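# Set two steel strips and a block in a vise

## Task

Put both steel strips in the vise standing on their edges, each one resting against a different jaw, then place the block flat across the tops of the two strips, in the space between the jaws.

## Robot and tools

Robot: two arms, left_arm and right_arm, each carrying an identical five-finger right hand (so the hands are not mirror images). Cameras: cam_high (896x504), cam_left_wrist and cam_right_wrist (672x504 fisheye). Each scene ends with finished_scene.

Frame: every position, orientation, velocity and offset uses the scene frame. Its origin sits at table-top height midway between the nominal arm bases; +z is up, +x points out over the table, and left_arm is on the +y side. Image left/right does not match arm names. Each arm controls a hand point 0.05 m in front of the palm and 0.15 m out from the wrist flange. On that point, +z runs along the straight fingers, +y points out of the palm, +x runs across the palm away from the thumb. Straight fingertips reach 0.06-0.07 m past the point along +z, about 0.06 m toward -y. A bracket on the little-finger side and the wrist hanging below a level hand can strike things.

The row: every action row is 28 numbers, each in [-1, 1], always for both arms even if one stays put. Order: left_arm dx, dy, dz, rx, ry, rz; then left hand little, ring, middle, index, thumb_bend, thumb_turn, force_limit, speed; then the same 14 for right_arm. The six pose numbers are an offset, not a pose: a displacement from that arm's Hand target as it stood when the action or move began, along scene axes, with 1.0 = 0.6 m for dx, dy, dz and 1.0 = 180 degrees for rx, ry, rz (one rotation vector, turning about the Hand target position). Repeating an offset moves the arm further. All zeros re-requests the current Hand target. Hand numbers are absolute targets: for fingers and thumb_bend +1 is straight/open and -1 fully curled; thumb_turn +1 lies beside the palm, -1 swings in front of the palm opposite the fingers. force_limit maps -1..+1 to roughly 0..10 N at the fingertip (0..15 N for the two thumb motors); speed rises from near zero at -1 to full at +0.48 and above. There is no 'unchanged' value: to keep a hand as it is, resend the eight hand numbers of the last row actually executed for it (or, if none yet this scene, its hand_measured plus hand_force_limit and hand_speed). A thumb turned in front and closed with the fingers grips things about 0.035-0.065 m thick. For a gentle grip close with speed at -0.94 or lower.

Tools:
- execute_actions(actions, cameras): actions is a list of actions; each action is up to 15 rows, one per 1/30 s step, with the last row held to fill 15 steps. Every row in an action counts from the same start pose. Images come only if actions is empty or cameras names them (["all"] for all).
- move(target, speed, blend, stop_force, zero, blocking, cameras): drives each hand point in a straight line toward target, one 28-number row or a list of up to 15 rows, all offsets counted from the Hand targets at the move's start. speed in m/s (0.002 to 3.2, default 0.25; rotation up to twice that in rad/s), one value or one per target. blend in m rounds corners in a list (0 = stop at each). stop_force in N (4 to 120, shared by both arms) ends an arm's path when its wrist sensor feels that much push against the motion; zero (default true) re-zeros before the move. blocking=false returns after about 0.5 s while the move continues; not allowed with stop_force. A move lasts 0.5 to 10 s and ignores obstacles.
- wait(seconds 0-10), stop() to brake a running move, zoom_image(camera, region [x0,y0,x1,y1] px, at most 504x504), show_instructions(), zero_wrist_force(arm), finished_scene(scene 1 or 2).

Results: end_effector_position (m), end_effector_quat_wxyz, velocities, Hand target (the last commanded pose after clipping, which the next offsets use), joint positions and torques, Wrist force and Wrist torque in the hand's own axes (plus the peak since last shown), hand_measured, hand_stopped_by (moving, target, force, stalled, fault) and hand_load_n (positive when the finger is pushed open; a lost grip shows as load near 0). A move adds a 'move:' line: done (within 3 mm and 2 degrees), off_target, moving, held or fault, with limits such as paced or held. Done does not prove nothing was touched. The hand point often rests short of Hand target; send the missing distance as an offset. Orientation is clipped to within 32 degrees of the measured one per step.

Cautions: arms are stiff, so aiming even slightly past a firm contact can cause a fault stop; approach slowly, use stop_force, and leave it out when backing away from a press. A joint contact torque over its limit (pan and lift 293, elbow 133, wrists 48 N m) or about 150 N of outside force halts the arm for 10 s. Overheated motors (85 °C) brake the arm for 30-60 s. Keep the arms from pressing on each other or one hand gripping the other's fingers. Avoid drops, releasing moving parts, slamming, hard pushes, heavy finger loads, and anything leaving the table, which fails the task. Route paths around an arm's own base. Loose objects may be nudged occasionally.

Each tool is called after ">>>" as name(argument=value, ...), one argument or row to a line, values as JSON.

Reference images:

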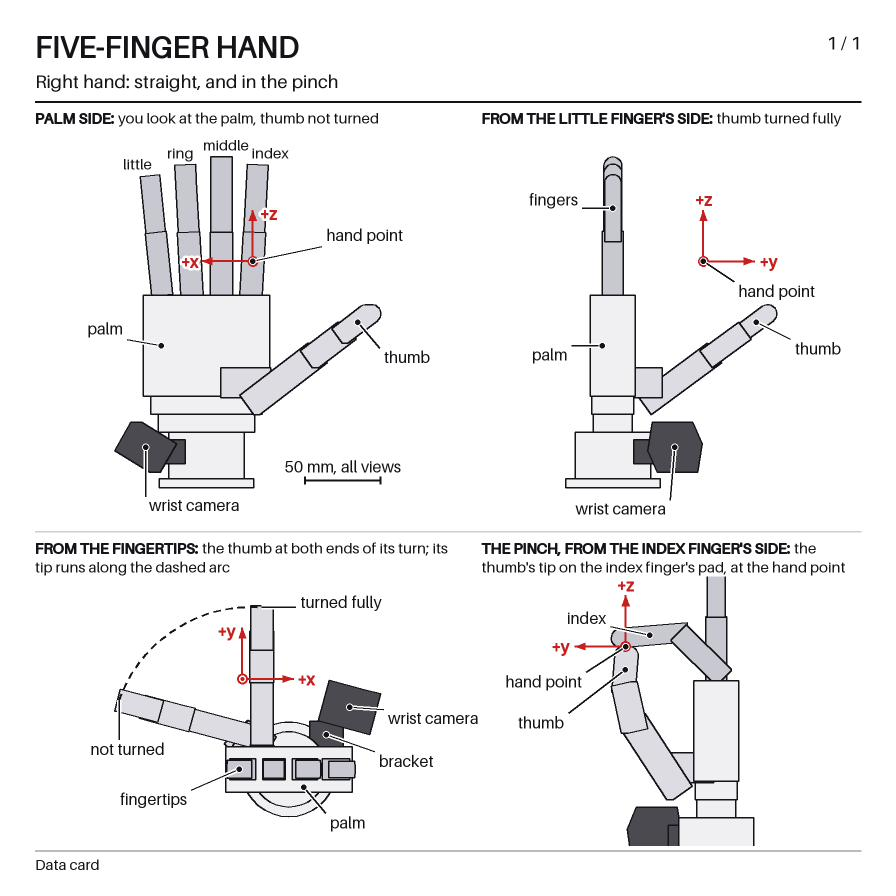

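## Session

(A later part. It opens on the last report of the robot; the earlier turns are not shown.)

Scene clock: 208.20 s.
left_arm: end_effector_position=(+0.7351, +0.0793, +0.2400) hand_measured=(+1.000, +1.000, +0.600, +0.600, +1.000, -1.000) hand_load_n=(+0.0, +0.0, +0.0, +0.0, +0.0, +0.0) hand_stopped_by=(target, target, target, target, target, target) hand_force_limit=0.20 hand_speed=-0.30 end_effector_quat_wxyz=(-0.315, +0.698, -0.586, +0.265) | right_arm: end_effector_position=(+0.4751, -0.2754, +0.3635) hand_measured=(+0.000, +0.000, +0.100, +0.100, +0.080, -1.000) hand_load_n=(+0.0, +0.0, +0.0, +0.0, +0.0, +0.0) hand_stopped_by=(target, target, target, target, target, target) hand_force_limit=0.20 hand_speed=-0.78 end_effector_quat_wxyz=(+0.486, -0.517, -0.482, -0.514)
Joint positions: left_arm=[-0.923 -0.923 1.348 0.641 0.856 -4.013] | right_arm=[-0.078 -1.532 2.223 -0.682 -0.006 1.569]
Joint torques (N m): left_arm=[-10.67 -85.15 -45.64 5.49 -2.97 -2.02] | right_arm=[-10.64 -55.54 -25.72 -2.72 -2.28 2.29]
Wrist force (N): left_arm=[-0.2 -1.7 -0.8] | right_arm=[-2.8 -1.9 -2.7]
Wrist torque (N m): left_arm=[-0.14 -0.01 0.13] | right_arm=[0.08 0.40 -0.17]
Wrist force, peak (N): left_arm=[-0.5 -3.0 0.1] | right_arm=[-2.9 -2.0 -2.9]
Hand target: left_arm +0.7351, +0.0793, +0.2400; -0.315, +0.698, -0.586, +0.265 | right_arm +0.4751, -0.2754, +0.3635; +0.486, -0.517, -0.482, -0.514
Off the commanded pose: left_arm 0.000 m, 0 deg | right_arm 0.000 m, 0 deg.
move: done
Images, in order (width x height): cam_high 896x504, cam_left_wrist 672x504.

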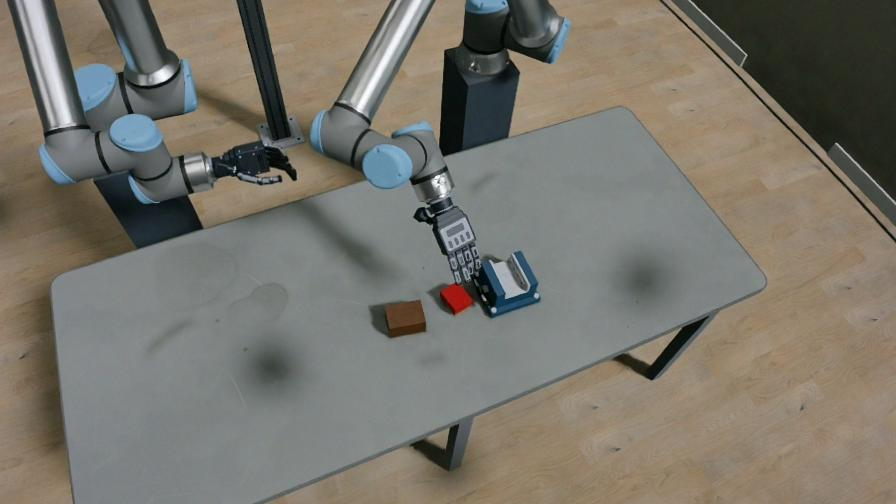

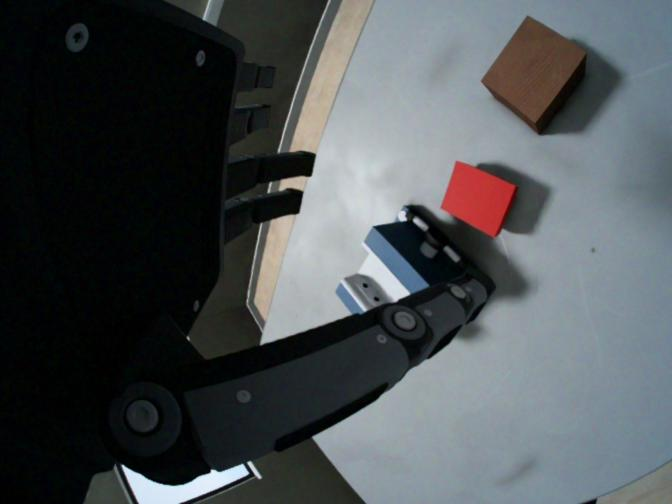

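>>> move(
  target=[-0.0035,-0.0035,-0.2,0,0,0.0133,1,1,0.6,0.6,1,-1,0.2,-0.3,0,0,0,0,0,0,0,0,0.1,0.1,0.08,-1,0.2,-0.78],
  speed=0.12,
  cameras=["cam_high", "cam_left_wrist"],
)

>>> zoom_image(
  camera="cam_left_wrist",
  region=[340, 160, 540, 310],
)

>>> zoom_image(
  camera="cam_high",
  region=[425, 245, 505, 325],
)

Scene clock: 214.73 s.
left_arm: end_effector_position=(+0.7330, +0.0772, +0.1201) hand_measured=(+1.000, +1.000, +0.600, +0.600, +1.000, -1.000) hand_load_n=(+0.0, -0.5, +0.0, +0.0, +0.0, +0.0) hand_stopped_by=(target, target, target, target, target, target) hand_force_limit=0.20 hand_speed=-0.30 end_effector_quat_wxyz=(-0.321, +0.710, -0.571, +0.258) | right_arm: end_effector_position=(+0.4751, -0.2754, +0.3635) hand_measured=(+0.000, +0.000, +0.100, +0.100, +0.080, -1.000) hand_load_n=(+0.0, +0.0, +0.0, +0.0, +0.0, +0.0) hand_stopped_by=(target, target, target, target, target, target) hand_force_limit=0.20 hand_speed=-0.78 end_effector_quat_wxyz=(+0.486, -0.517, -0.482, -0.514)
Joint positions: left_arm=[-0.929 -0.811 1.396 0.519 0.833 -4.07] | right_arm=[-0.078 -1.532 2.223 -0.682 -0.006 1.569]
Joint torques (N m): left_arm=[-11.74 -88.04 -18.34 0.03 -3.02 -1.87] | right_arm=[-9.97 -53.89 -23.97 -2.46 -2.03 2.47]
Wrist force (N): left_arm=[-0.1 -2.1 -0.2] | right_arm=[-2.8 -1.7 -2.4]
Wrist torque (N m): left_arm=[-0.23 -0.03 0.11] | right_arm=[0.08 0.38 -0.17]
Wrist force, peak (N): left_arm=[-0.2 -3.2 -1.3] | right_arm=[-3.3 -2.0 -2.3]
Hand target: left_arm +0.7330, +0.0772, +0.1200; -0.321, +0.710, -0.571, +0.258 | right_arm +0.4751, -0.2754, +0.3635; +0.486, -0.517, -0.482, -0.514
Off the commanded pose: left_arm 0.000 m, 0 deg | right_arm 0.000 m, 0 deg.
move: done
Images, in order (width x height): cam_high 896x504, cam_left_wrist 672x504.

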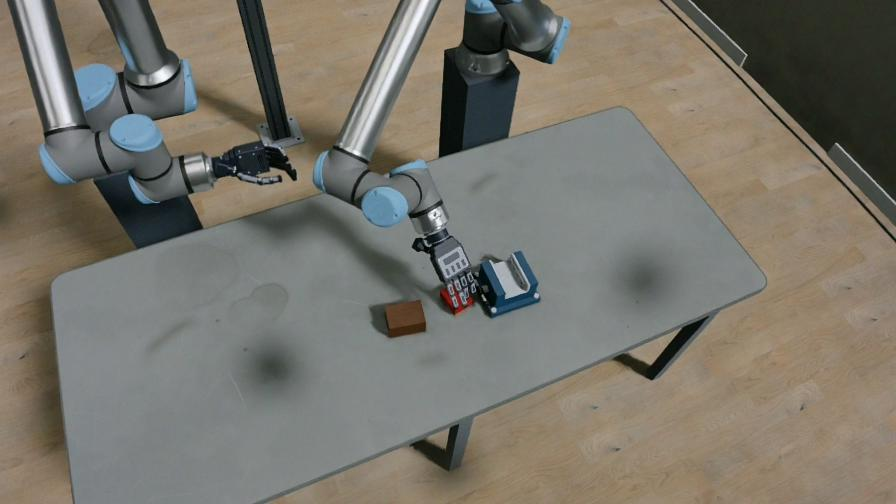

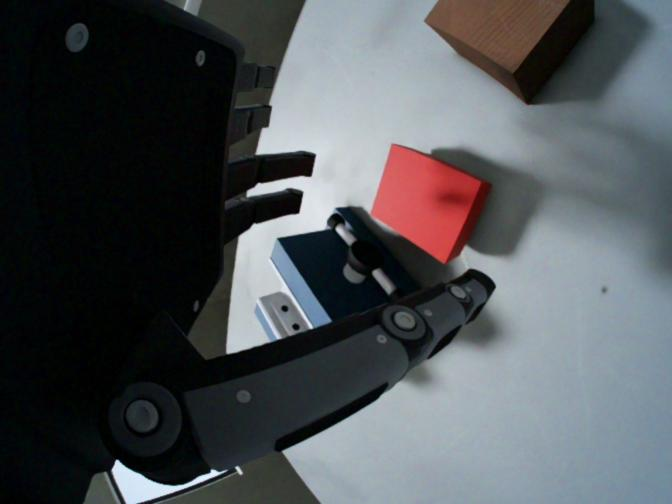

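Scaled by 2.520 from the camera's 672x504 image, which has a finer 960x720 frame.

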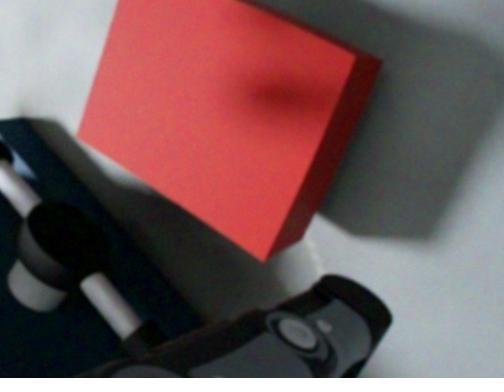

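Scaled by 6.300.

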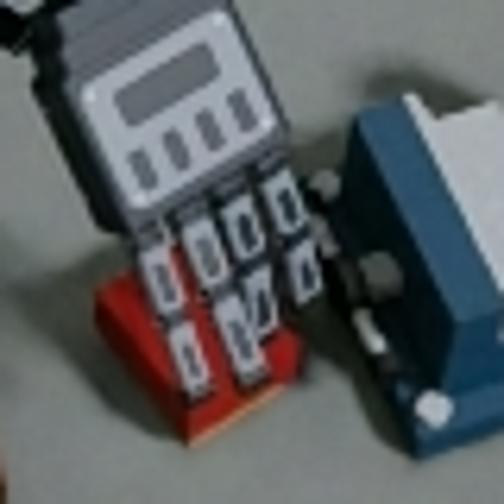

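>>> zoom_image(
  camera="cam_left_wrist",
  region=[365, 135, 505, 270],
)

Scaled by 3.600 from the camera's 672x504 image, which has a finer 960x720 frame.

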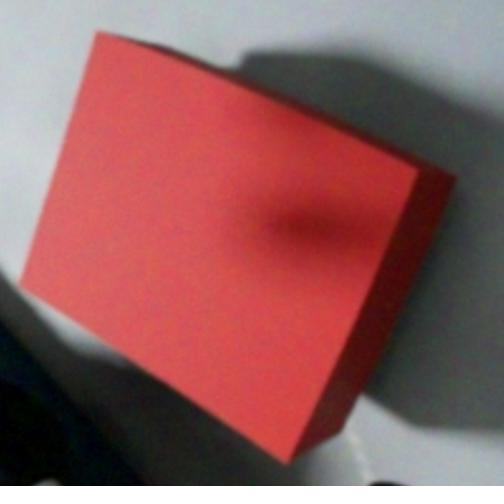

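>>> move(
  target=[0,0,-0.07,0,0,0,1,1,0.6,0.6,1,-1,0.2,-0.3,0,0,0,0,0,0,0,0,0.1,0.1,0.08,-1,0.2,-0.78],
  speed=0.08,
  stop_force=5,
  cameras=["cam_high", "cam_left_wrist", "cam_right_wrist"],
)

>>> zoom_image(
  camera="cam_left_wrist",
  region=[320, 120, 520, 300],
)

>>> zoom_image(
  camera="cam_high",
  region=[430, 255, 490, 325],
)

>>> zoom_image(
  camera="cam_right_wrist",
  region=[340, 240, 460, 360],
)

Scene clock: 221.37 s.
left_arm: end_effector_position=(+0.7330, +0.0772, +0.0780) hand_measured=(+1.000, +1.000, +0.600, +0.600, +1.000, -1.000) hand_load_n=(+0.0, +0.0, +0.0, +0.0, +0.0, -0.5) hand_stopped_by=(target, target, target, target, target, target) hand_force_limit=0.20 hand_speed=-0.30 end_effector_quat_wxyz=(-0.321, +0.710, -0.571, +0.258) | right_arm: end_effector_position=(+0.4751, -0.2754, +0.3635) hand_measured=(+0.000, +0.000, +0.100, +0.100, +0.080, -1.000) hand_load_n=(+0.0, +0.0, +0.0, +0.0, +0.0, +0.0) hand_stopped_by=(target, target, target, target, target, target) hand_force_limit=0.20 hand_speed=-0.78 end_effector_quat_wxyz=(+0.486, -0.517, -0.482, -0.514)
Joint positions: left_arm=[-0.929 -0.771 1.409 0.466 0.833 -4.07] | right_arm=[-0.078 -1.532 2.223 -0.682 -0.006 1.569]
Joint torques (N m): left_arm=[3.15 -89.82 -17.38 0.09 -2.06 1.61] | right_arm=[-12.69 -55.31 -24.91 -2.87 -2.08 2.45]
Wrist force (N): left_arm=[0.0 -2.4 -0.3] | right_arm=[-2.6 -2.0 -2.3]
Wrist torque (N m): left_arm=[-0.26 -0.02 0.10] | right_arm=[0.03 0.35 -0.16]
Wrist force, peak (N): left_arm=[-0.1 -2.6 -0.7] | right_arm=[-3.5 -2.0 -2.3]
Hand target: left_arm +0.7330, +0.0772, +0.0780; -0.321, +0.710, -0.571, +0.258 | right_arm +0.4751, -0.2754, +0.3635; +0.486, -0.517, -0.482, -0.514
Off the commanded pose: left_arm 0.000 m, 0 deg | right_arm 0.000 m, 0 deg.
move: done

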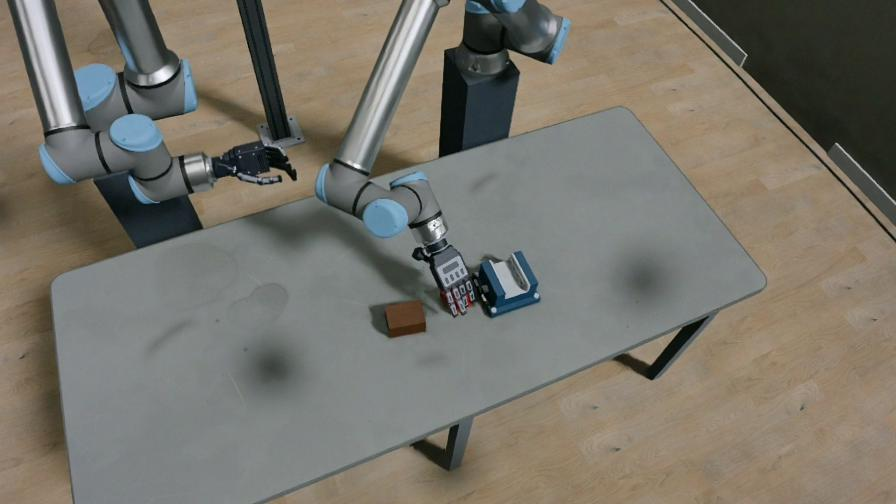

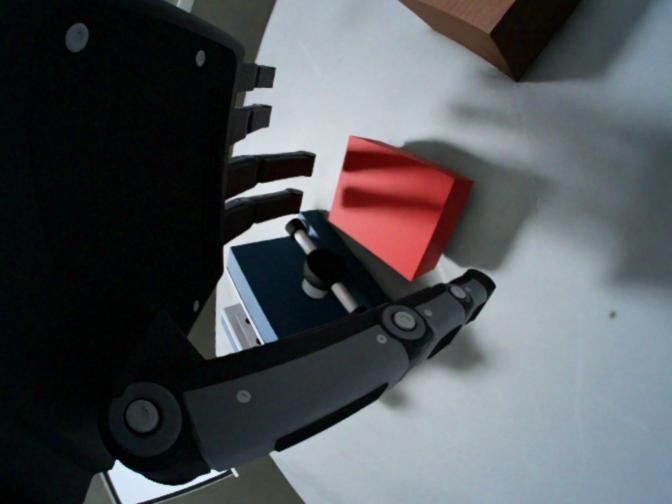

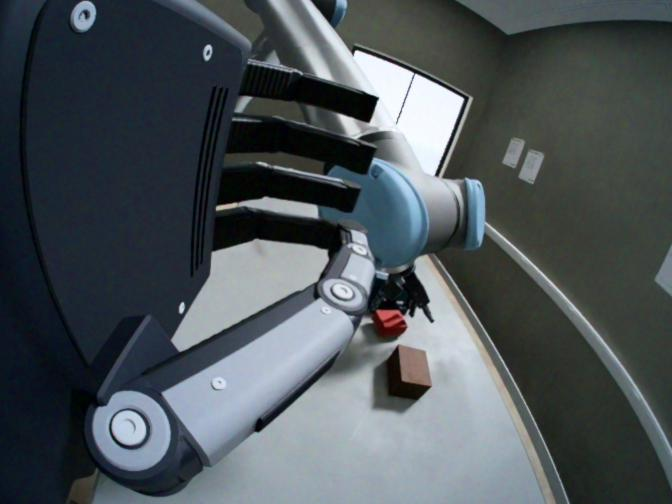

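Scaled by 2.520 from the camera's 672x504 image, which has a finer 960x720 frame.

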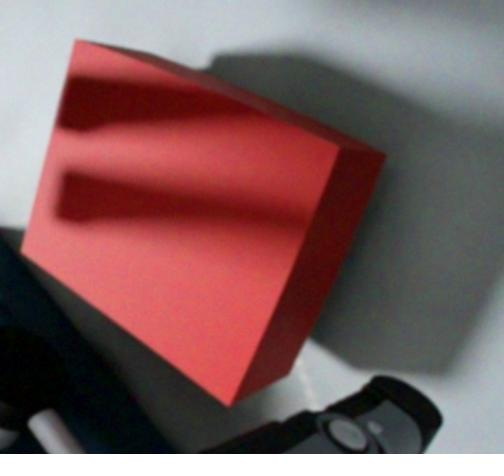

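Scaled by 7.200.

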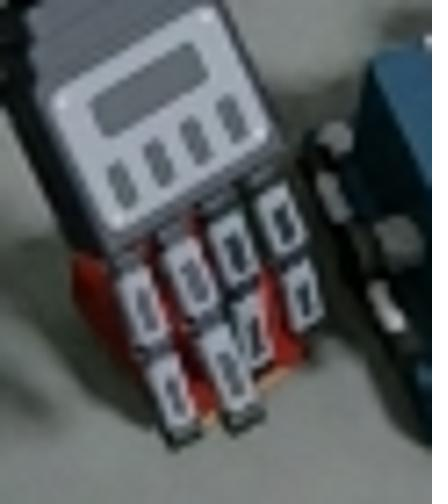

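Scaled by 4.200 from the camera's 672x504 image, which has a finer 960x720 frame.

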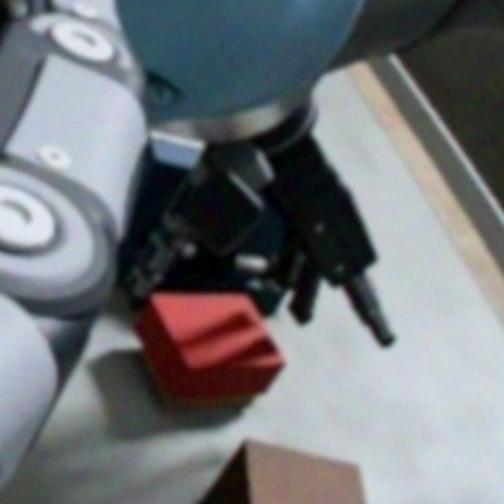

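>>> zoom_image(
  camera="cam_high",
  region=[450, 280, 485, 320],
)

Scaled by 12.600.

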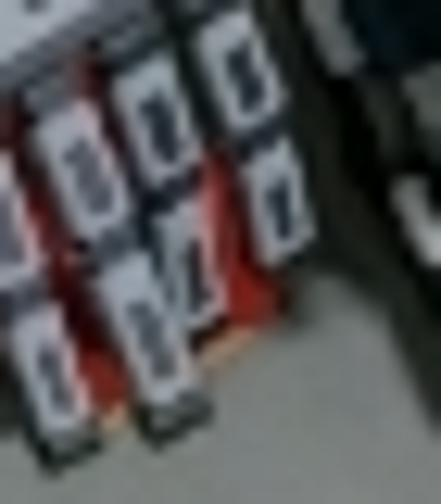

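>>> move(
  target=[0.0212,0.0047,-0.015,0,0,0,1,1,0.6,0.6,1,-1,0.2,-0.3,0,0,0,0,0,0,0,0,0.1,0.1,0.08,-1,0.2,-0.78],
  speed=0.06,
  stop_force=5,
  cameras=["cam_high", "cam_left_wrist", "cam_right_wrist"],
)

>>> zoom_image(
  camera="cam_high",
  region=[445, 275, 490, 320],
)

>>> zoom_image(
  camera="cam_left_wrist",
  region=[300, 120, 510, 310],
)

>>> zoom_image(
  camera="cam_right_wrist",
  region=[350, 270, 450, 350],
)

Scene clock: 229.13 s.
left_arm: end_effector_position=(+0.7458, +0.0800, +0.0690) hand_measured=(+1.000, +1.000, +0.600, +0.600, +1.000, -1.000) hand_load_n=(+0.0, +0.0, +0.0, +0.0, +0.0, +0.0) hand_stopped_by=(target, target, target, target, target, target) hand_force_limit=0.20 hand_speed=-0.30 end_effector_quat_wxyz=(-0.321, +0.710, -0.571, +0.258) | right_arm: end_effector_position=(+0.4751, -0.2754, +0.3635) hand_measured=(+0.000, +0.000, +0.100, +0.100, +0.080, -1.000) hand_load_n=(+0.0, +0.0, +0.0, +0.0, -0.5, +0.0) hand_stopped_by=(target, target, target, target, target, target) hand_force_limit=0.20 hand_speed=-0.78 end_effector_quat_wxyz=(+0.486, -0.517, -0.482, -0.514)
Joint positions: left_arm=[-0.914 -0.753 1.391 0.454 0.84 -4.052] | right_arm=[-0.078 -1.532 2.223 -0.682 -0.006 1.569]
Joint torques (N m): left_arm=[18.15 -93.09 -41.47 0.17 0.59 2.57] | right_arm=[-9.9 -53.44 -25.31 -2.85 -2.11 2.43]
Wrist force (N): left_arm=[-0.2 -2.0 -0.6] | right_arm=[-2.9 -1.8 -2.2]
Wrist torque (N m): left_arm=[-0.17 0.01 -0.17] | right_arm=[0.06 0.40 -0.18]
Wrist force, peak (N): left_arm=[-0.1 -2.3 -0.8] | right_arm=[-3.1 -2.2 -2.6]
Hand target: left_arm +0.7458, +0.0800, +0.0690; -0.321, +0.710, -0.571, +0.258 | right_arm +0.4751, -0.2754, +0.3635; +0.486, -0.517, -0.482, -0.514
Off the commanded pose: left_arm 0.000 m, 0 deg | right_arm 0.000 m, 0 deg.
move: done

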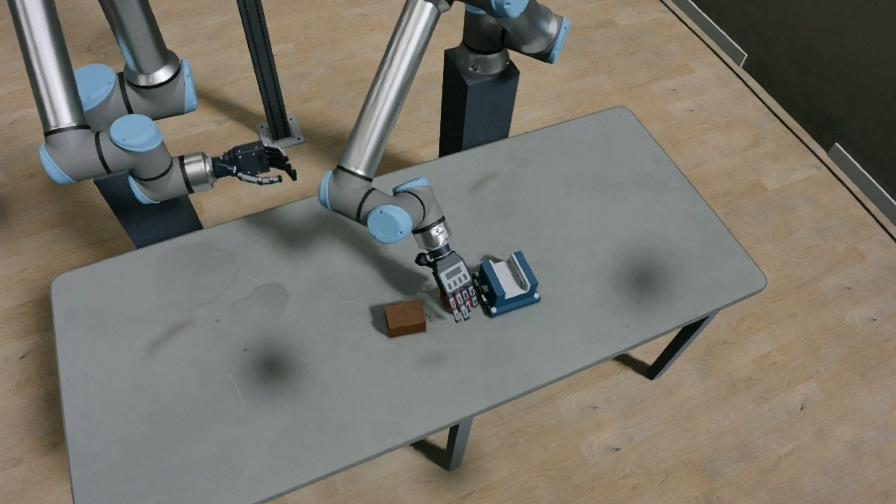

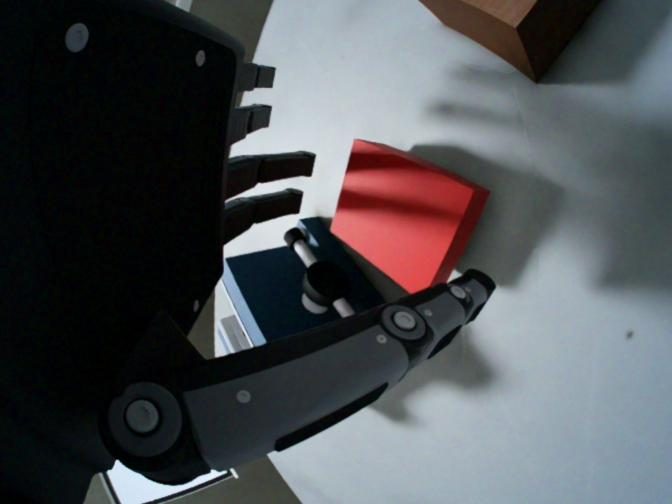

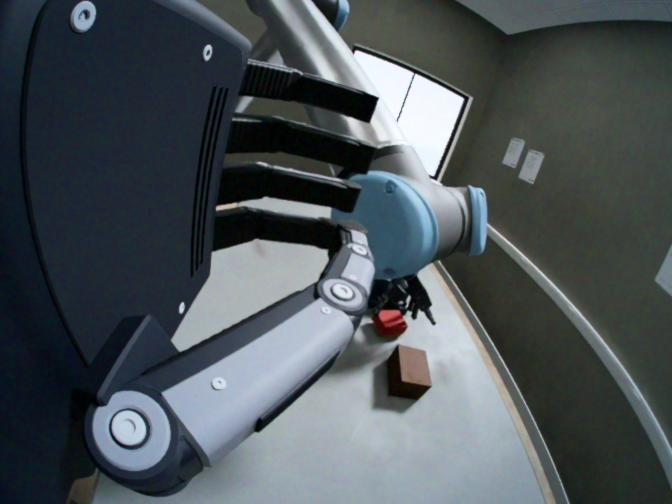

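Scaled by 11.200.

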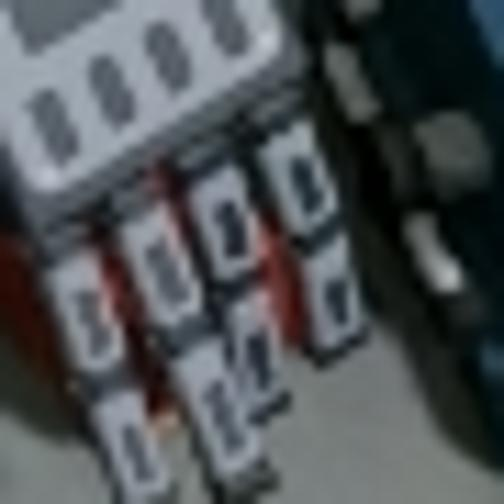

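Scaled by 2.400 from the camera's 672x504 image, which has a finer 960x720 frame.

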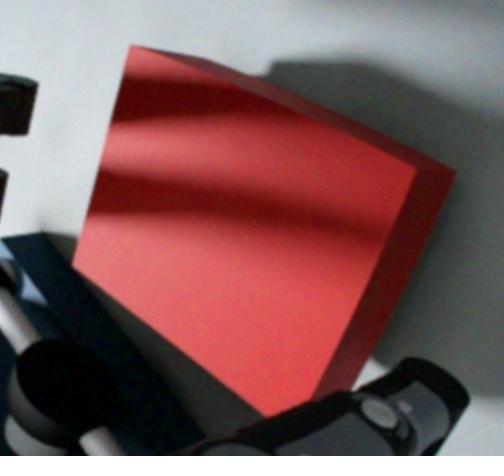

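Scaled by 5.040 from the camera's 672x504 image, which has a finer 960x720 frame.

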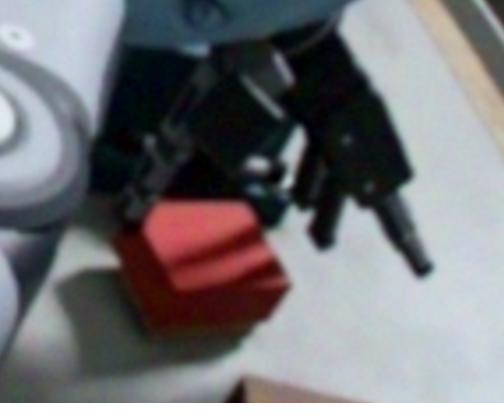

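>>> move(
  target=[0,0,-0.0442,0,0,0,1,1,0.6,0.6,1,-1,0.2,-0.3,0,0,0,0,0,0,0,0,0.1,0.1,0.08,-1,0.2,-0.78],
  speed=0.03,
  stop_force=4,
  cameras=["cam_high", "cam_left_wrist"],
)

>>> zoom_image(
  camera="cam_left_wrist",
  region=[300, 120, 510, 310],
)

>>> zoom_image(
  camera="cam_high",
  region=[445, 275, 490, 320],
)

Scene clock: 232.10 s.
left_arm: end_effector_position=(+0.7458, +0.0800, +0.0425) hand_measured=(+1.000, +1.000, +0.600, +0.600, +1.000, -1.000) hand_load_n=(+0.0, +0.0, +0.0, +0.0, +0.0, +0.0) hand_stopped_by=(target, target, target, target, target, target) hand_force_limit=0.20 hand_speed=-0.30 end_effector_quat_wxyz=(-0.321, +0.710, -0.571, +0.258) | right_arm: end_effector_position=(+0.4751, -0.2754, +0.3635) hand_measured=(+0.000, +0.000, +0.100, +0.100, +0.080, -1.000) hand_load_n=(+0.0, +0.0, +0.0, +0.0, +0.0, +0.0) hand_stopped_by=(target, target, target, target, target, target) hand_force_limit=0.20 hand_speed=-0.78 end_effector_quat_wxyz=(+0.486, -0.517, -0.482, -0.514)
Joint positions: left_arm=[-0.914 -0.727 1.396 0.423 0.84 -4.052] | right_arm=[-0.078 -1.532 2.223 -0.682 -0.006 1.569]
Joint torques (N m): left_arm=[16.23 -91.84 -16.9 0.43 0.47 0.95] | right_arm=[-10.5 -54.1 -26.07 -2.98 -1.95 2.91]
Wrist force (N): left_arm=[-0.1 -2.0 -0.5] | right_arm=[-3.1 -2.0 -2.3]
Wrist torque (N m): left_arm=[-0.19 -0.01 -0.17] | right_arm=[0.03 0.42 -0.19]
Wrist force, peak (N): left_arm=[-0.4 -2.4 -0.6] | right_arm=[-3.3 -1.8 -2.6]
Hand target: left_arm +0.7458, +0.0800, +0.0425; -0.321, +0.710, -0.571, +0.258 | right_arm +0.4751, -0.2754, +0.3635; +0.486, -0.517, -0.482, -0.514
Off the commanded pose: left_arm 0.000 m, 0 deg | right_arm 0.000 m, 0 deg.
move: done
Images, in order (width x height): cam_high 896x504, cam_left_wrist 672x504.

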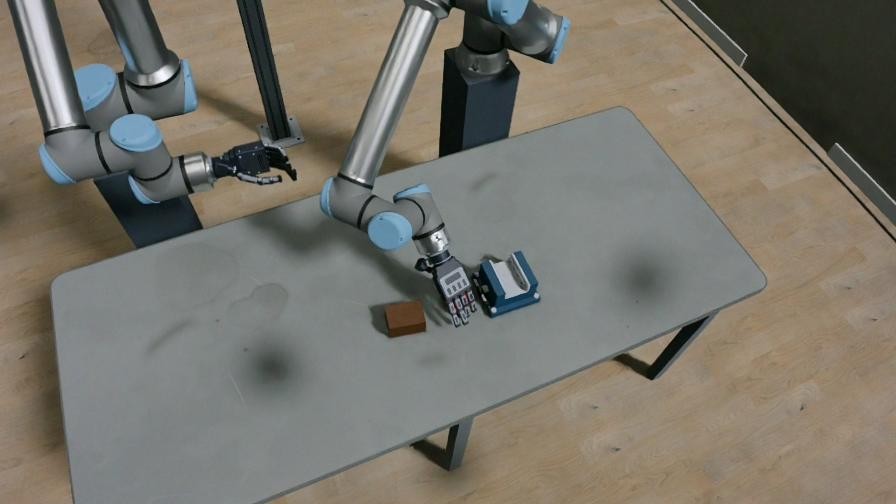

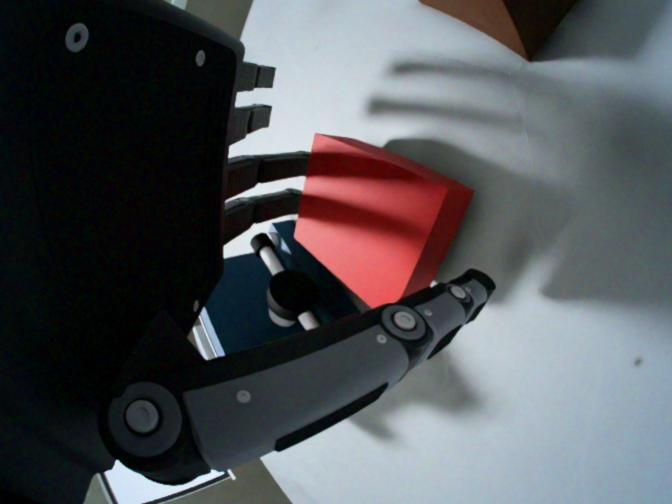

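Scaled by 2.400 from the camera's 672x504 image, which has a finer 960x720 frame.

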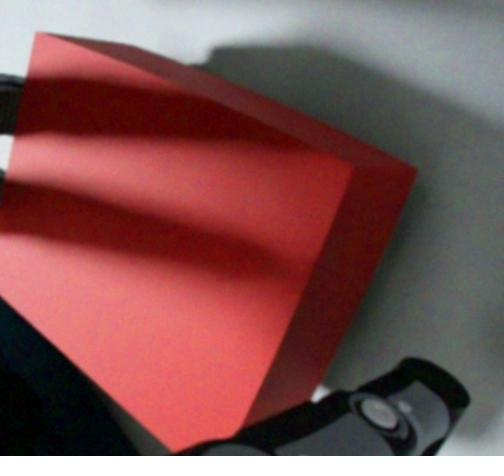

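Scaled by 11.200.

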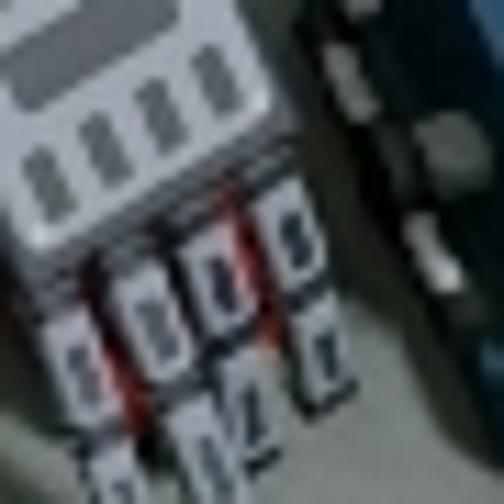

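>>> move(
  target=[0.0179,0.0039,0,0,0,0,1,1,0.6,0.6,1,-1,0.2,-0.3,0,0,0,0,0,0,0,0,0.1,0.1,0.08,-1,0.2,-0.78],
  speed=0.02,
  stop_force=4,
  cameras=["cam_left_wrist"],
)

>>> zoom_image(
  camera="cam_left_wrist",
  region=[300, 120, 510, 310],
)

Scene clock: 234.67 s.
left_arm: end_effector_position=(+0.7565, +0.0824, +0.0425) hand_measured=(+1.000, +1.000, +0.600, +0.600, +1.000, -1.000) hand_load_n=(+0.0, +0.0, +0.0, +0.0, +0.0, +0.0) hand_stopped_by=(target, target, target, target, target, target) hand_force_limit=0.20 hand_speed=-0.30 end_effector_quat_wxyz=(-0.321, +0.710, -0.571, +0.258) | right_arm: end_effector_position=(+0.4751, -0.2754, +0.3635) hand_measured=(+0.000, +0.000, +0.100, +0.100, +0.080, -1.000) hand_load_n=(+0.0, +0.0, +0.0, +0.0, +0.0, +0.0) hand_stopped_by=(target, target, target, target, target, target) hand_force_limit=0.20 hand_speed=-0.78 end_effector_quat_wxyz=(+0.486, -0.517, -0.482, -0.514)
Joint positions: left_arm=[-0.902 -0.719 1.378 0.423 0.845 -4.038] | right_arm=[-0.078 -1.532 2.223 -0.682 -0.006 1.569]
Joint torques (N m): left_arm=[17.93 -92.49 -40.95 5.7 0.63 2.63] | right_arm=[-8.18 -58 -26 -2.59 -2.03 2.35]
Wrist force (N): left_arm=[0.1 -1.8 -0.4] | right_arm=[-2.7 -1.8 -2.8]
Wrist torque (N m): left_arm=[-0.16 -0.05 -0.15] | right_arm=[0.09 0.38 -0.16]
Wrist force, peak (N): left_arm=[0.0 -2.4 -0.7] | right_arm=[-2.9 -2.2 -2.6]
Hand target: left_arm +0.7565, +0.0824, +0.0425; -0.321, +0.710, -0.571, +0.258 | right_arm +0.4751, -0.2754, +0.3635; +0.486, -0.517, -0.482, -0.514
Off the commanded pose: left_arm 0.000 m, 0 deg | right_arm 0.000 m, 0 deg.
move: done
Images, in order (width x height): cam_left_wrist 672x504.

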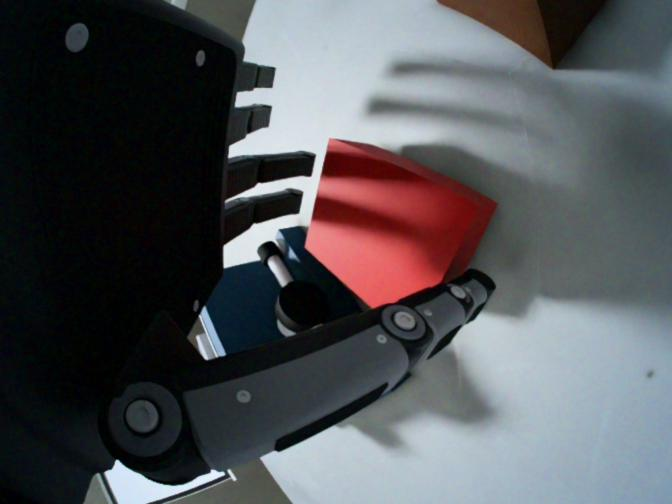

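Scaled by 2.400 from the camera's 672x504 image, which has a finer 960x720 frame.

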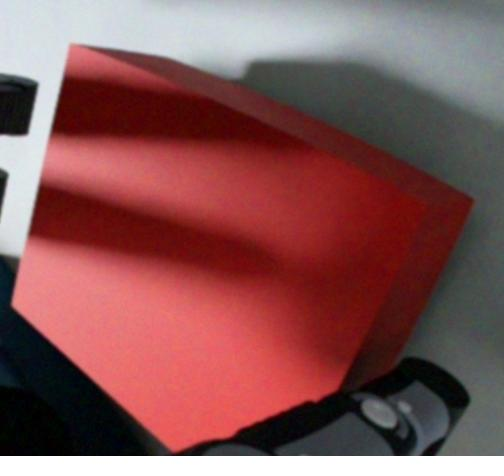

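>>> execute_actions(
  actions=[
    [[0,0,0,0,0,0,1,1,-0.1,-0.1,1,-1,-0.2,-0.9,0,0,0,0,0,0,0,0,0.1,0.1,0.08,-1,0.2,-0.78]],
  ],
)

>>> wait(
  seconds=1.5,
  cameras=["cam_left_wrist"],
)

Scene clock: 237.83 s.
left_arm: end_effector_position=(+0.7565, +0.0824, +0.0424) hand_measured=(+1.000, +1.000, +0.182, +0.164, +1.000, -1.000) hand_load_n=(+0.0, +0.0, +4.5, +7.5, +1.5, -1.5) hand_stopped_by=(target, target, force, force, target, target) hand_force_limit=-0.20 hand_speed=-0.90 end_effector_quat_wxyz=(-0.321, +0.710, -0.571, +0.258) | right_arm: end_effector_position=(+0.4751, -0.2754, +0.3635) hand_measured=(+0.000, +0.000, +0.100, +0.100, +0.080, -1.000) hand_load_n=(+0.0, +0.0, +0.0, +0.0, +0.0, +0.0) hand_stopped_by=(target, target, target, target, target, target) hand_force_limit=0.20 hand_speed=-0.78 end_effector_quat_wxyz=(+0.486, -0.517, -0.482, -0.514)
Joint positions: left_arm=[-0.902 -0.719 1.378 0.423 0.845 -4.038] | right_arm=[-0.078 -1.532 2.223 -0.682 -0.006 1.569]
Joint torques (N m): left_arm=[17.51 -96.94 -39.38 5.3 -0.12 2.28] | right_arm=[-9.5 -56.68 -24.07 -2.87 -1.84 2.34]
Wrist force (N): left_arm=[-0.3 0.1 1.5] | right_arm=[-2.5 -2.0 -2.5]
Wrist torque (N m): left_arm=[-0.15 -0.02 -0.15] | right_arm=[0.04 0.35 -0.16]
Wrist force, peak (N): left_arm=[-0.6 -2.3 -0.7] | right_arm=[-3.1 -1.9 -2.6]
Hand target: left_arm +0.7565, +0.0824, +0.0425; -0.321, +0.710, -0.571, +0.258 | right_arm +0.4751, -0.2754, +0.3635; +0.486, -0.517, -0.482, -0.514
Off the commanded pose: left_arm 0.000 m, 0 deg | right_arm 0.000 m, 0 deg.

Scene clock: 239.33 s.
left_arm: end_effector_position=(+0.7565, +0.0824, +0.0425) hand_measured=(+1.000, +1.000, +0.182, +0.164, +1.000, -1.000) hand_load_n=(+0.0, +0.0, +4.5, +7.5, +1.5, -1.5) hand_stopped_by=(target, target, force, force, target, target) hand_force_limit=-0.20 hand_speed=-0.90 end_effector_quat_wxyz=(-0.321, +0.710, -0.571, +0.258) | right_arm: end_effector_position=(+0.4751, -0.2754, +0.3635) hand_measured=(+0.000, +0.000, +0.100, +0.100, +0.080, -1.000) hand_load_n=(+0.0, +0.0, -0.5, +0.0, -0.5, +0.5) hand_stopped_by=(target, target, target, target, target, target) hand_force_limit=0.20 hand_speed=-0.78 end_effector_quat_wxyz=(+0.486, -0.517, -0.482, -0.514)
Joint positions: left_arm=[-0.902 -0.719 1.378 0.423 0.845 -4.038] | right_arm=[-0.078 -1.532 2.223 -0.682 -0.006 1.569]
Joint torques (N m): left_arm=[13.73 -106.97 -38.36 5.08 -2.45 2.66] | right_arm=[-11.22 -53.41 -25.26 -2.47 -2.11 2.36]
Wrist force (N): left_arm=[-0.2 0.0 1.6] | right_arm=[-2.9 -2.0 -2.5]
Wrist torque (N m): left_arm=[-0.17 -0.03 -0.15] | right_arm=[0.05 0.42 -0.19]
Wrist force, peak (N): left_arm=[-0.3 0.0 1.8] | right_arm=[-3.1 -2.3 -2.5]
Hand target: left_arm +0.7565, +0.0824, +0.0425; -0.321, +0.710, -0.571, +0.258 | right_arm +0.4751, -0.2754, +0.3635; +0.486, -0.517, -0.482, -0.514
Off the commanded pose: left_arm 0.000 m, 0 deg | right_arm 0.000 m, 0 deg.
wait: 1.50 s; at rest by 0.17 s
Images, in order (width x height): cam_left_wrist 672x504.

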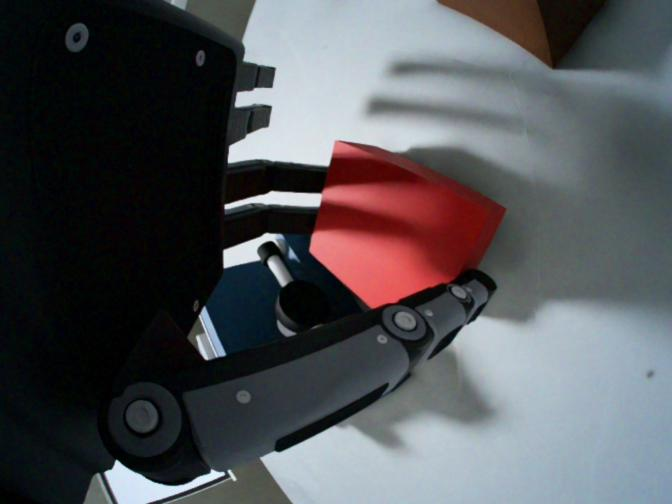

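>>> execute_actions(
  actions=[
    [[0,0,0,0,0,0,1,1,-0.15,-0.15,1,-1,0.7,-0.94,0,0,0,0,0,0,0,0,0.1,0.1,0.08,-1,0.2,-0.78]],
  ],
)

>>> wait(
  seconds=1.0,
  cameras=["cam_left_wrist"],
)

>>> zoom_image(
  camera="cam_left_wrist",
  region=[300, 120, 520, 310],
)

Scene clock: 240.43 s.
left_arm: end_effector_position=(+0.7565, +0.0824, +0.0425) hand_measured=(+1.000, +1.000, +0.174, +0.160, +1.000, -1.000) hand_load_n=(+0.0, +0.0, +10.5, +8.0, +2.5, -1.0) hand_stopped_by=(target, target, force, force, target, target) hand_force_limit=0.70 hand_speed=-0.94 end_effector_quat_wxyz=(-0.321, +0.710, -0.571, +0.258) | right_arm: end_effector_position=(+0.4751, -0.2754, +0.3635) hand_measured=(+0.000, +0.000, +0.100, +0.100, +0.080, -1.000) hand_load_n=(+0.0, +0.0, +0.0, +0.0, +0.0, +0.0) hand_stopped_by=(target, target, target, target, target, target) hand_force_limit=0.20 hand_speed=-0.78 end_effector_quat_wxyz=(+0.486, -0.517, -0.482, -0.514)
Joint positions: left_arm=[-0.902 -0.719 1.378 0.423 0.845 -4.038] | right_arm=[-0.078 -1.532 2.223 -0.682 -0.006 1.569]
Joint torques (N m): left_arm=[11.74 -109.73 -38.36 4.82 -2.99 2.4] | right_arm=[-12.34 -57.67 -24.56 -2.45 -2.06 2.07]
Wrist force (N): left_arm=[-0.3 0.0 1.6] | right_arm=[-2.9 -1.7 -2.0]
Wrist torque (N m): left_arm=[-0.17 -0.02 -0.16] | right_arm=[0.05 0.39 -0.18]
Wrist force, peak (N): left_arm=[-0.3 0.2 2.0] | right_arm=[-3.0 -1.8 -2.9]
Hand target: left_arm +0.7565, +0.0824, +0.0425; -0.321, +0.710, -0.571, +0.258 | right_arm +0.4751, -0.2754, +0.3635; +0.486, -0.517, -0.482, -0.514
Off the commanded pose: left_arm 0.000 m, 0 deg | right_arm 0.000 m, 0 deg.

Scene clock: 241.43 s.
left_arm: end_effector_position=(+0.7565, +0.0824, +0.0425) hand_measured=(+1.000, +1.000, +0.174, +0.160, +1.000, -1.000) hand_load_n=(+0.0, +0.0, +10.0, +8.0, +2.5, -1.0) hand_stopped_by=(target, target, force, force, target, target) hand_force_limit=0.70 hand_speed=-0.94 end_effector_quat_wxyz=(-0.321, +0.710, -0.571, +0.258) | right_arm: end_effector_position=(+0.4751, -0.2754, +0.3635) hand_measured=(+0.000, +0.000, +0.100, +0.100, +0.080, -1.000) hand_load_n=(+0.0, +0.0, +0.0, +0.0, +0.0, +0.0) hand_stopped_by=(target, target, target, target, target, target) hand_force_limit=0.20 hand_speed=-0.78 end_effector_quat_wxyz=(+0.486, -0.517, -0.482, -0.514)
Joint positions: left_arm=[-0.902 -0.719 1.378 0.423 0.845 -4.038] | right_arm=[-0.078 -1.532 2.223 -0.682 -0.006 1.569]
Joint torques (N m): left_arm=[9.25 -110.24 -37.71 5.07 -2.74 2.35] | right_arm=[-13.49 -55.68 -25.03 -2.63 -1.95 2.85]
Wrist force (N): left_arm=[-0.3 0.3 1.5] | right_arm=[-3.1 -1.7 -2.3]
Wrist torque (N m): left_arm=[-0.14 -0.02 -0.15] | right_arm=[0.07 0.43 -0.19]
Wrist force, peak (N): left_arm=[-0.3 -0.1 1.8] | right_arm=[-3.3 -2.0 -2.6]
Hand target: left_arm +0.7565, +0.0824, +0.0425; -0.321, +0.710, -0.571, +0.258 | right_arm +0.4751, -0.2754, +0.3635; +0.486, -0.517, -0.482, -0.514
Off the commanded pose: left_arm 0.000 m, 0 deg | right_arm 0.000 m, 0 deg.
wait: 1.00 s; at rest by 0.17 s
Images, in order (width x height): cam_left_wrist 672x504.

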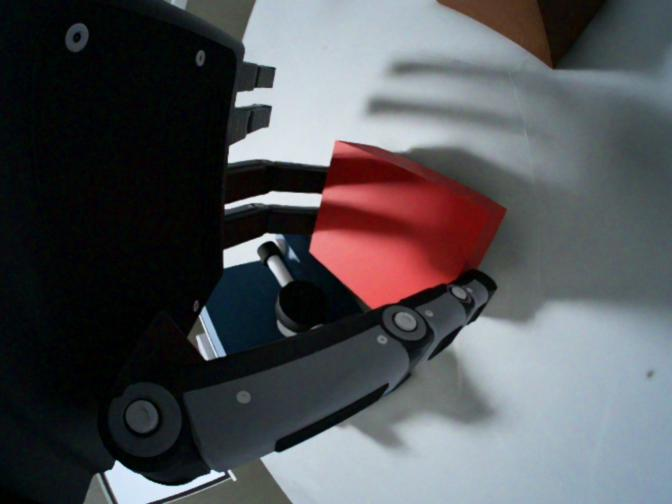

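Scaled by 2.291 from the camera's 672x504 image, which has a finer 960x720 frame.

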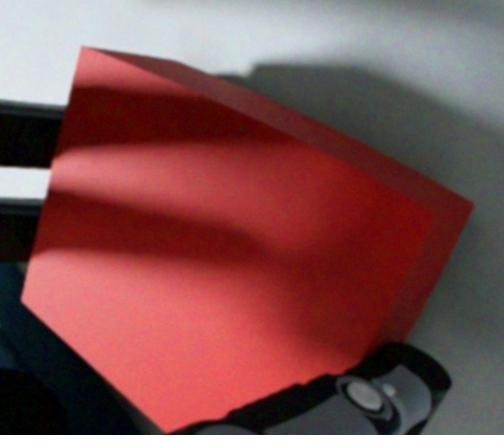

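>>> move(
  target=[0,0,0.1,0,0,0,1,1,-0.15,-0.15,1,-1,0.7,-0.94,0,0,0,0,0,0,0,0,0.1,0.1,0.08,-1,0.2,-0.78],
  speed=0.04,
  cameras=["cam_left_wrist", "cam_high"],
)

>>> zoom_image(
  camera="cam_left_wrist",
  region=[280, 120, 520, 310],
)

Scene clock: 245.40 s.
left_arm: end_effector_position=(+0.7565, +0.0824, +0.1024) hand_measured=(+1.000, +1.000, +0.174, +0.160, +1.000, -1.000) hand_load_n=(+0.0, +0.0, +10.5, +8.5, +2.5, -0.5) hand_stopped_by=(target, target, force, force, target, target) hand_force_limit=0.70 hand_speed=-0.94 end_effector_quat_wxyz=(-0.321, +0.710, -0.571, +0.258) | right_arm: end_effector_position=(+0.4751, -0.2754, +0.3635) hand_measured=(+0.000, +0.000, +0.100, +0.100, +0.080, -1.000) hand_load_n=(+0.0, +0.0, +0.0, -0.5, +0.0, +0.0) hand_stopped_by=(target, target, target, target, target, target) hand_force_limit=0.20 hand_speed=-0.78 end_effector_quat_wxyz=(+0.486, -0.517, -0.482, -0.514)
Joint positions: left_arm=[-0.902 -0.777 1.364 0.496 0.845 -4.038] | right_arm=[-0.078 -1.532 2.223 -0.682 -0.006 1.569]
Joint torques (N m): left_arm=[7.97 -117.23 -43.63 5.45 -2.38 1.28] | right_arm=[-10.09 -55.3 -25.27 -2.64 -1.73 2.4]
Wrist force (N): left_arm=[-0.2 -0.3 1.6] | right_arm=[-2.6 -2.0 -2.4]
Wrist torque (N m): left_arm=[-0.22 -0.03 -0.15] | right_arm=[0.03 0.36 -0.17]
Wrist force, peak (N): left_arm=[0.4 0.6 1.9] | right_arm=[-3.1 -2.1 -2.6]
Hand target: left_arm +0.7565, +0.0824, +0.1025; -0.321, +0.710, -0.571, +0.258 | right_arm +0.4751, -0.2754, +0.3635; +0.486, -0.517, -0.482, -0.514
Off the commanded pose: left_arm 0.000 m, 0 deg | right_arm 0.000 m, 0 deg.
move: done
Images, in order (width x height): cam_high 896x504, cam_left_wrist 672x504.

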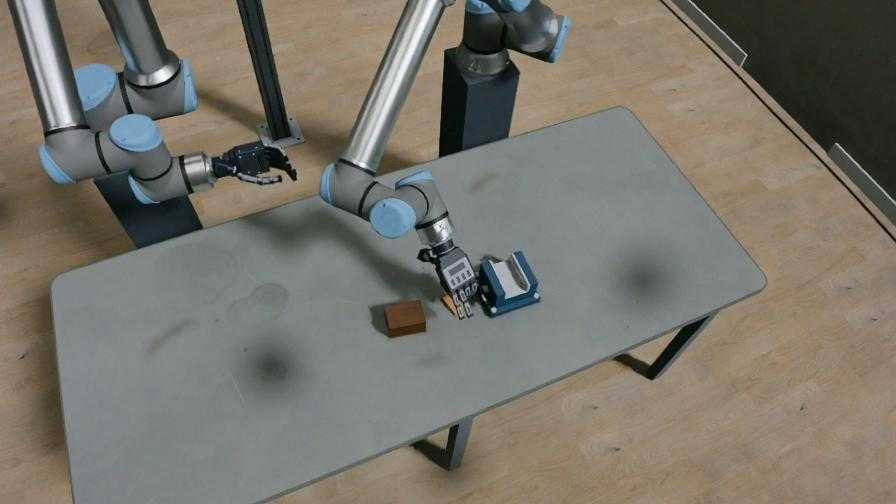

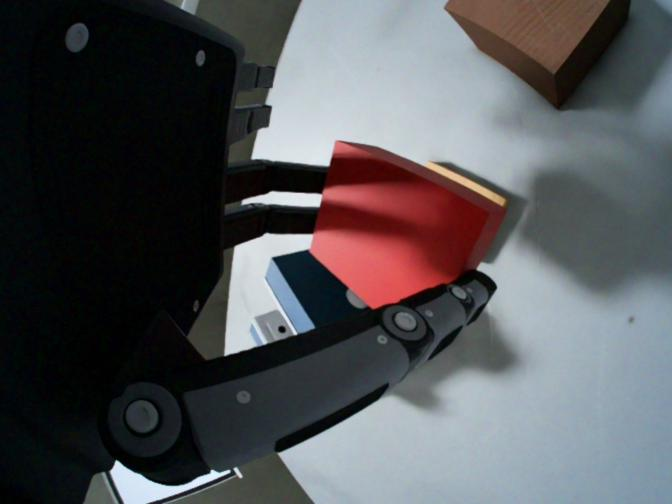

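Scaled by 2.100 from the camera's 672x504 image, which has a finer 960x720 frame.

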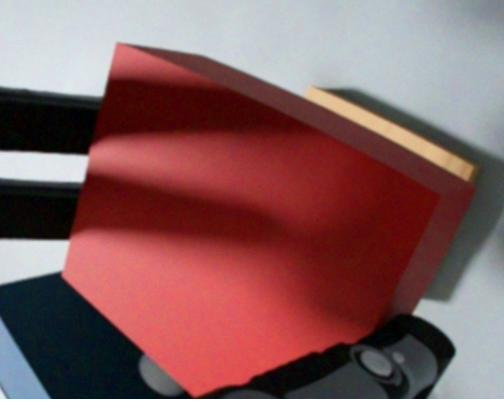

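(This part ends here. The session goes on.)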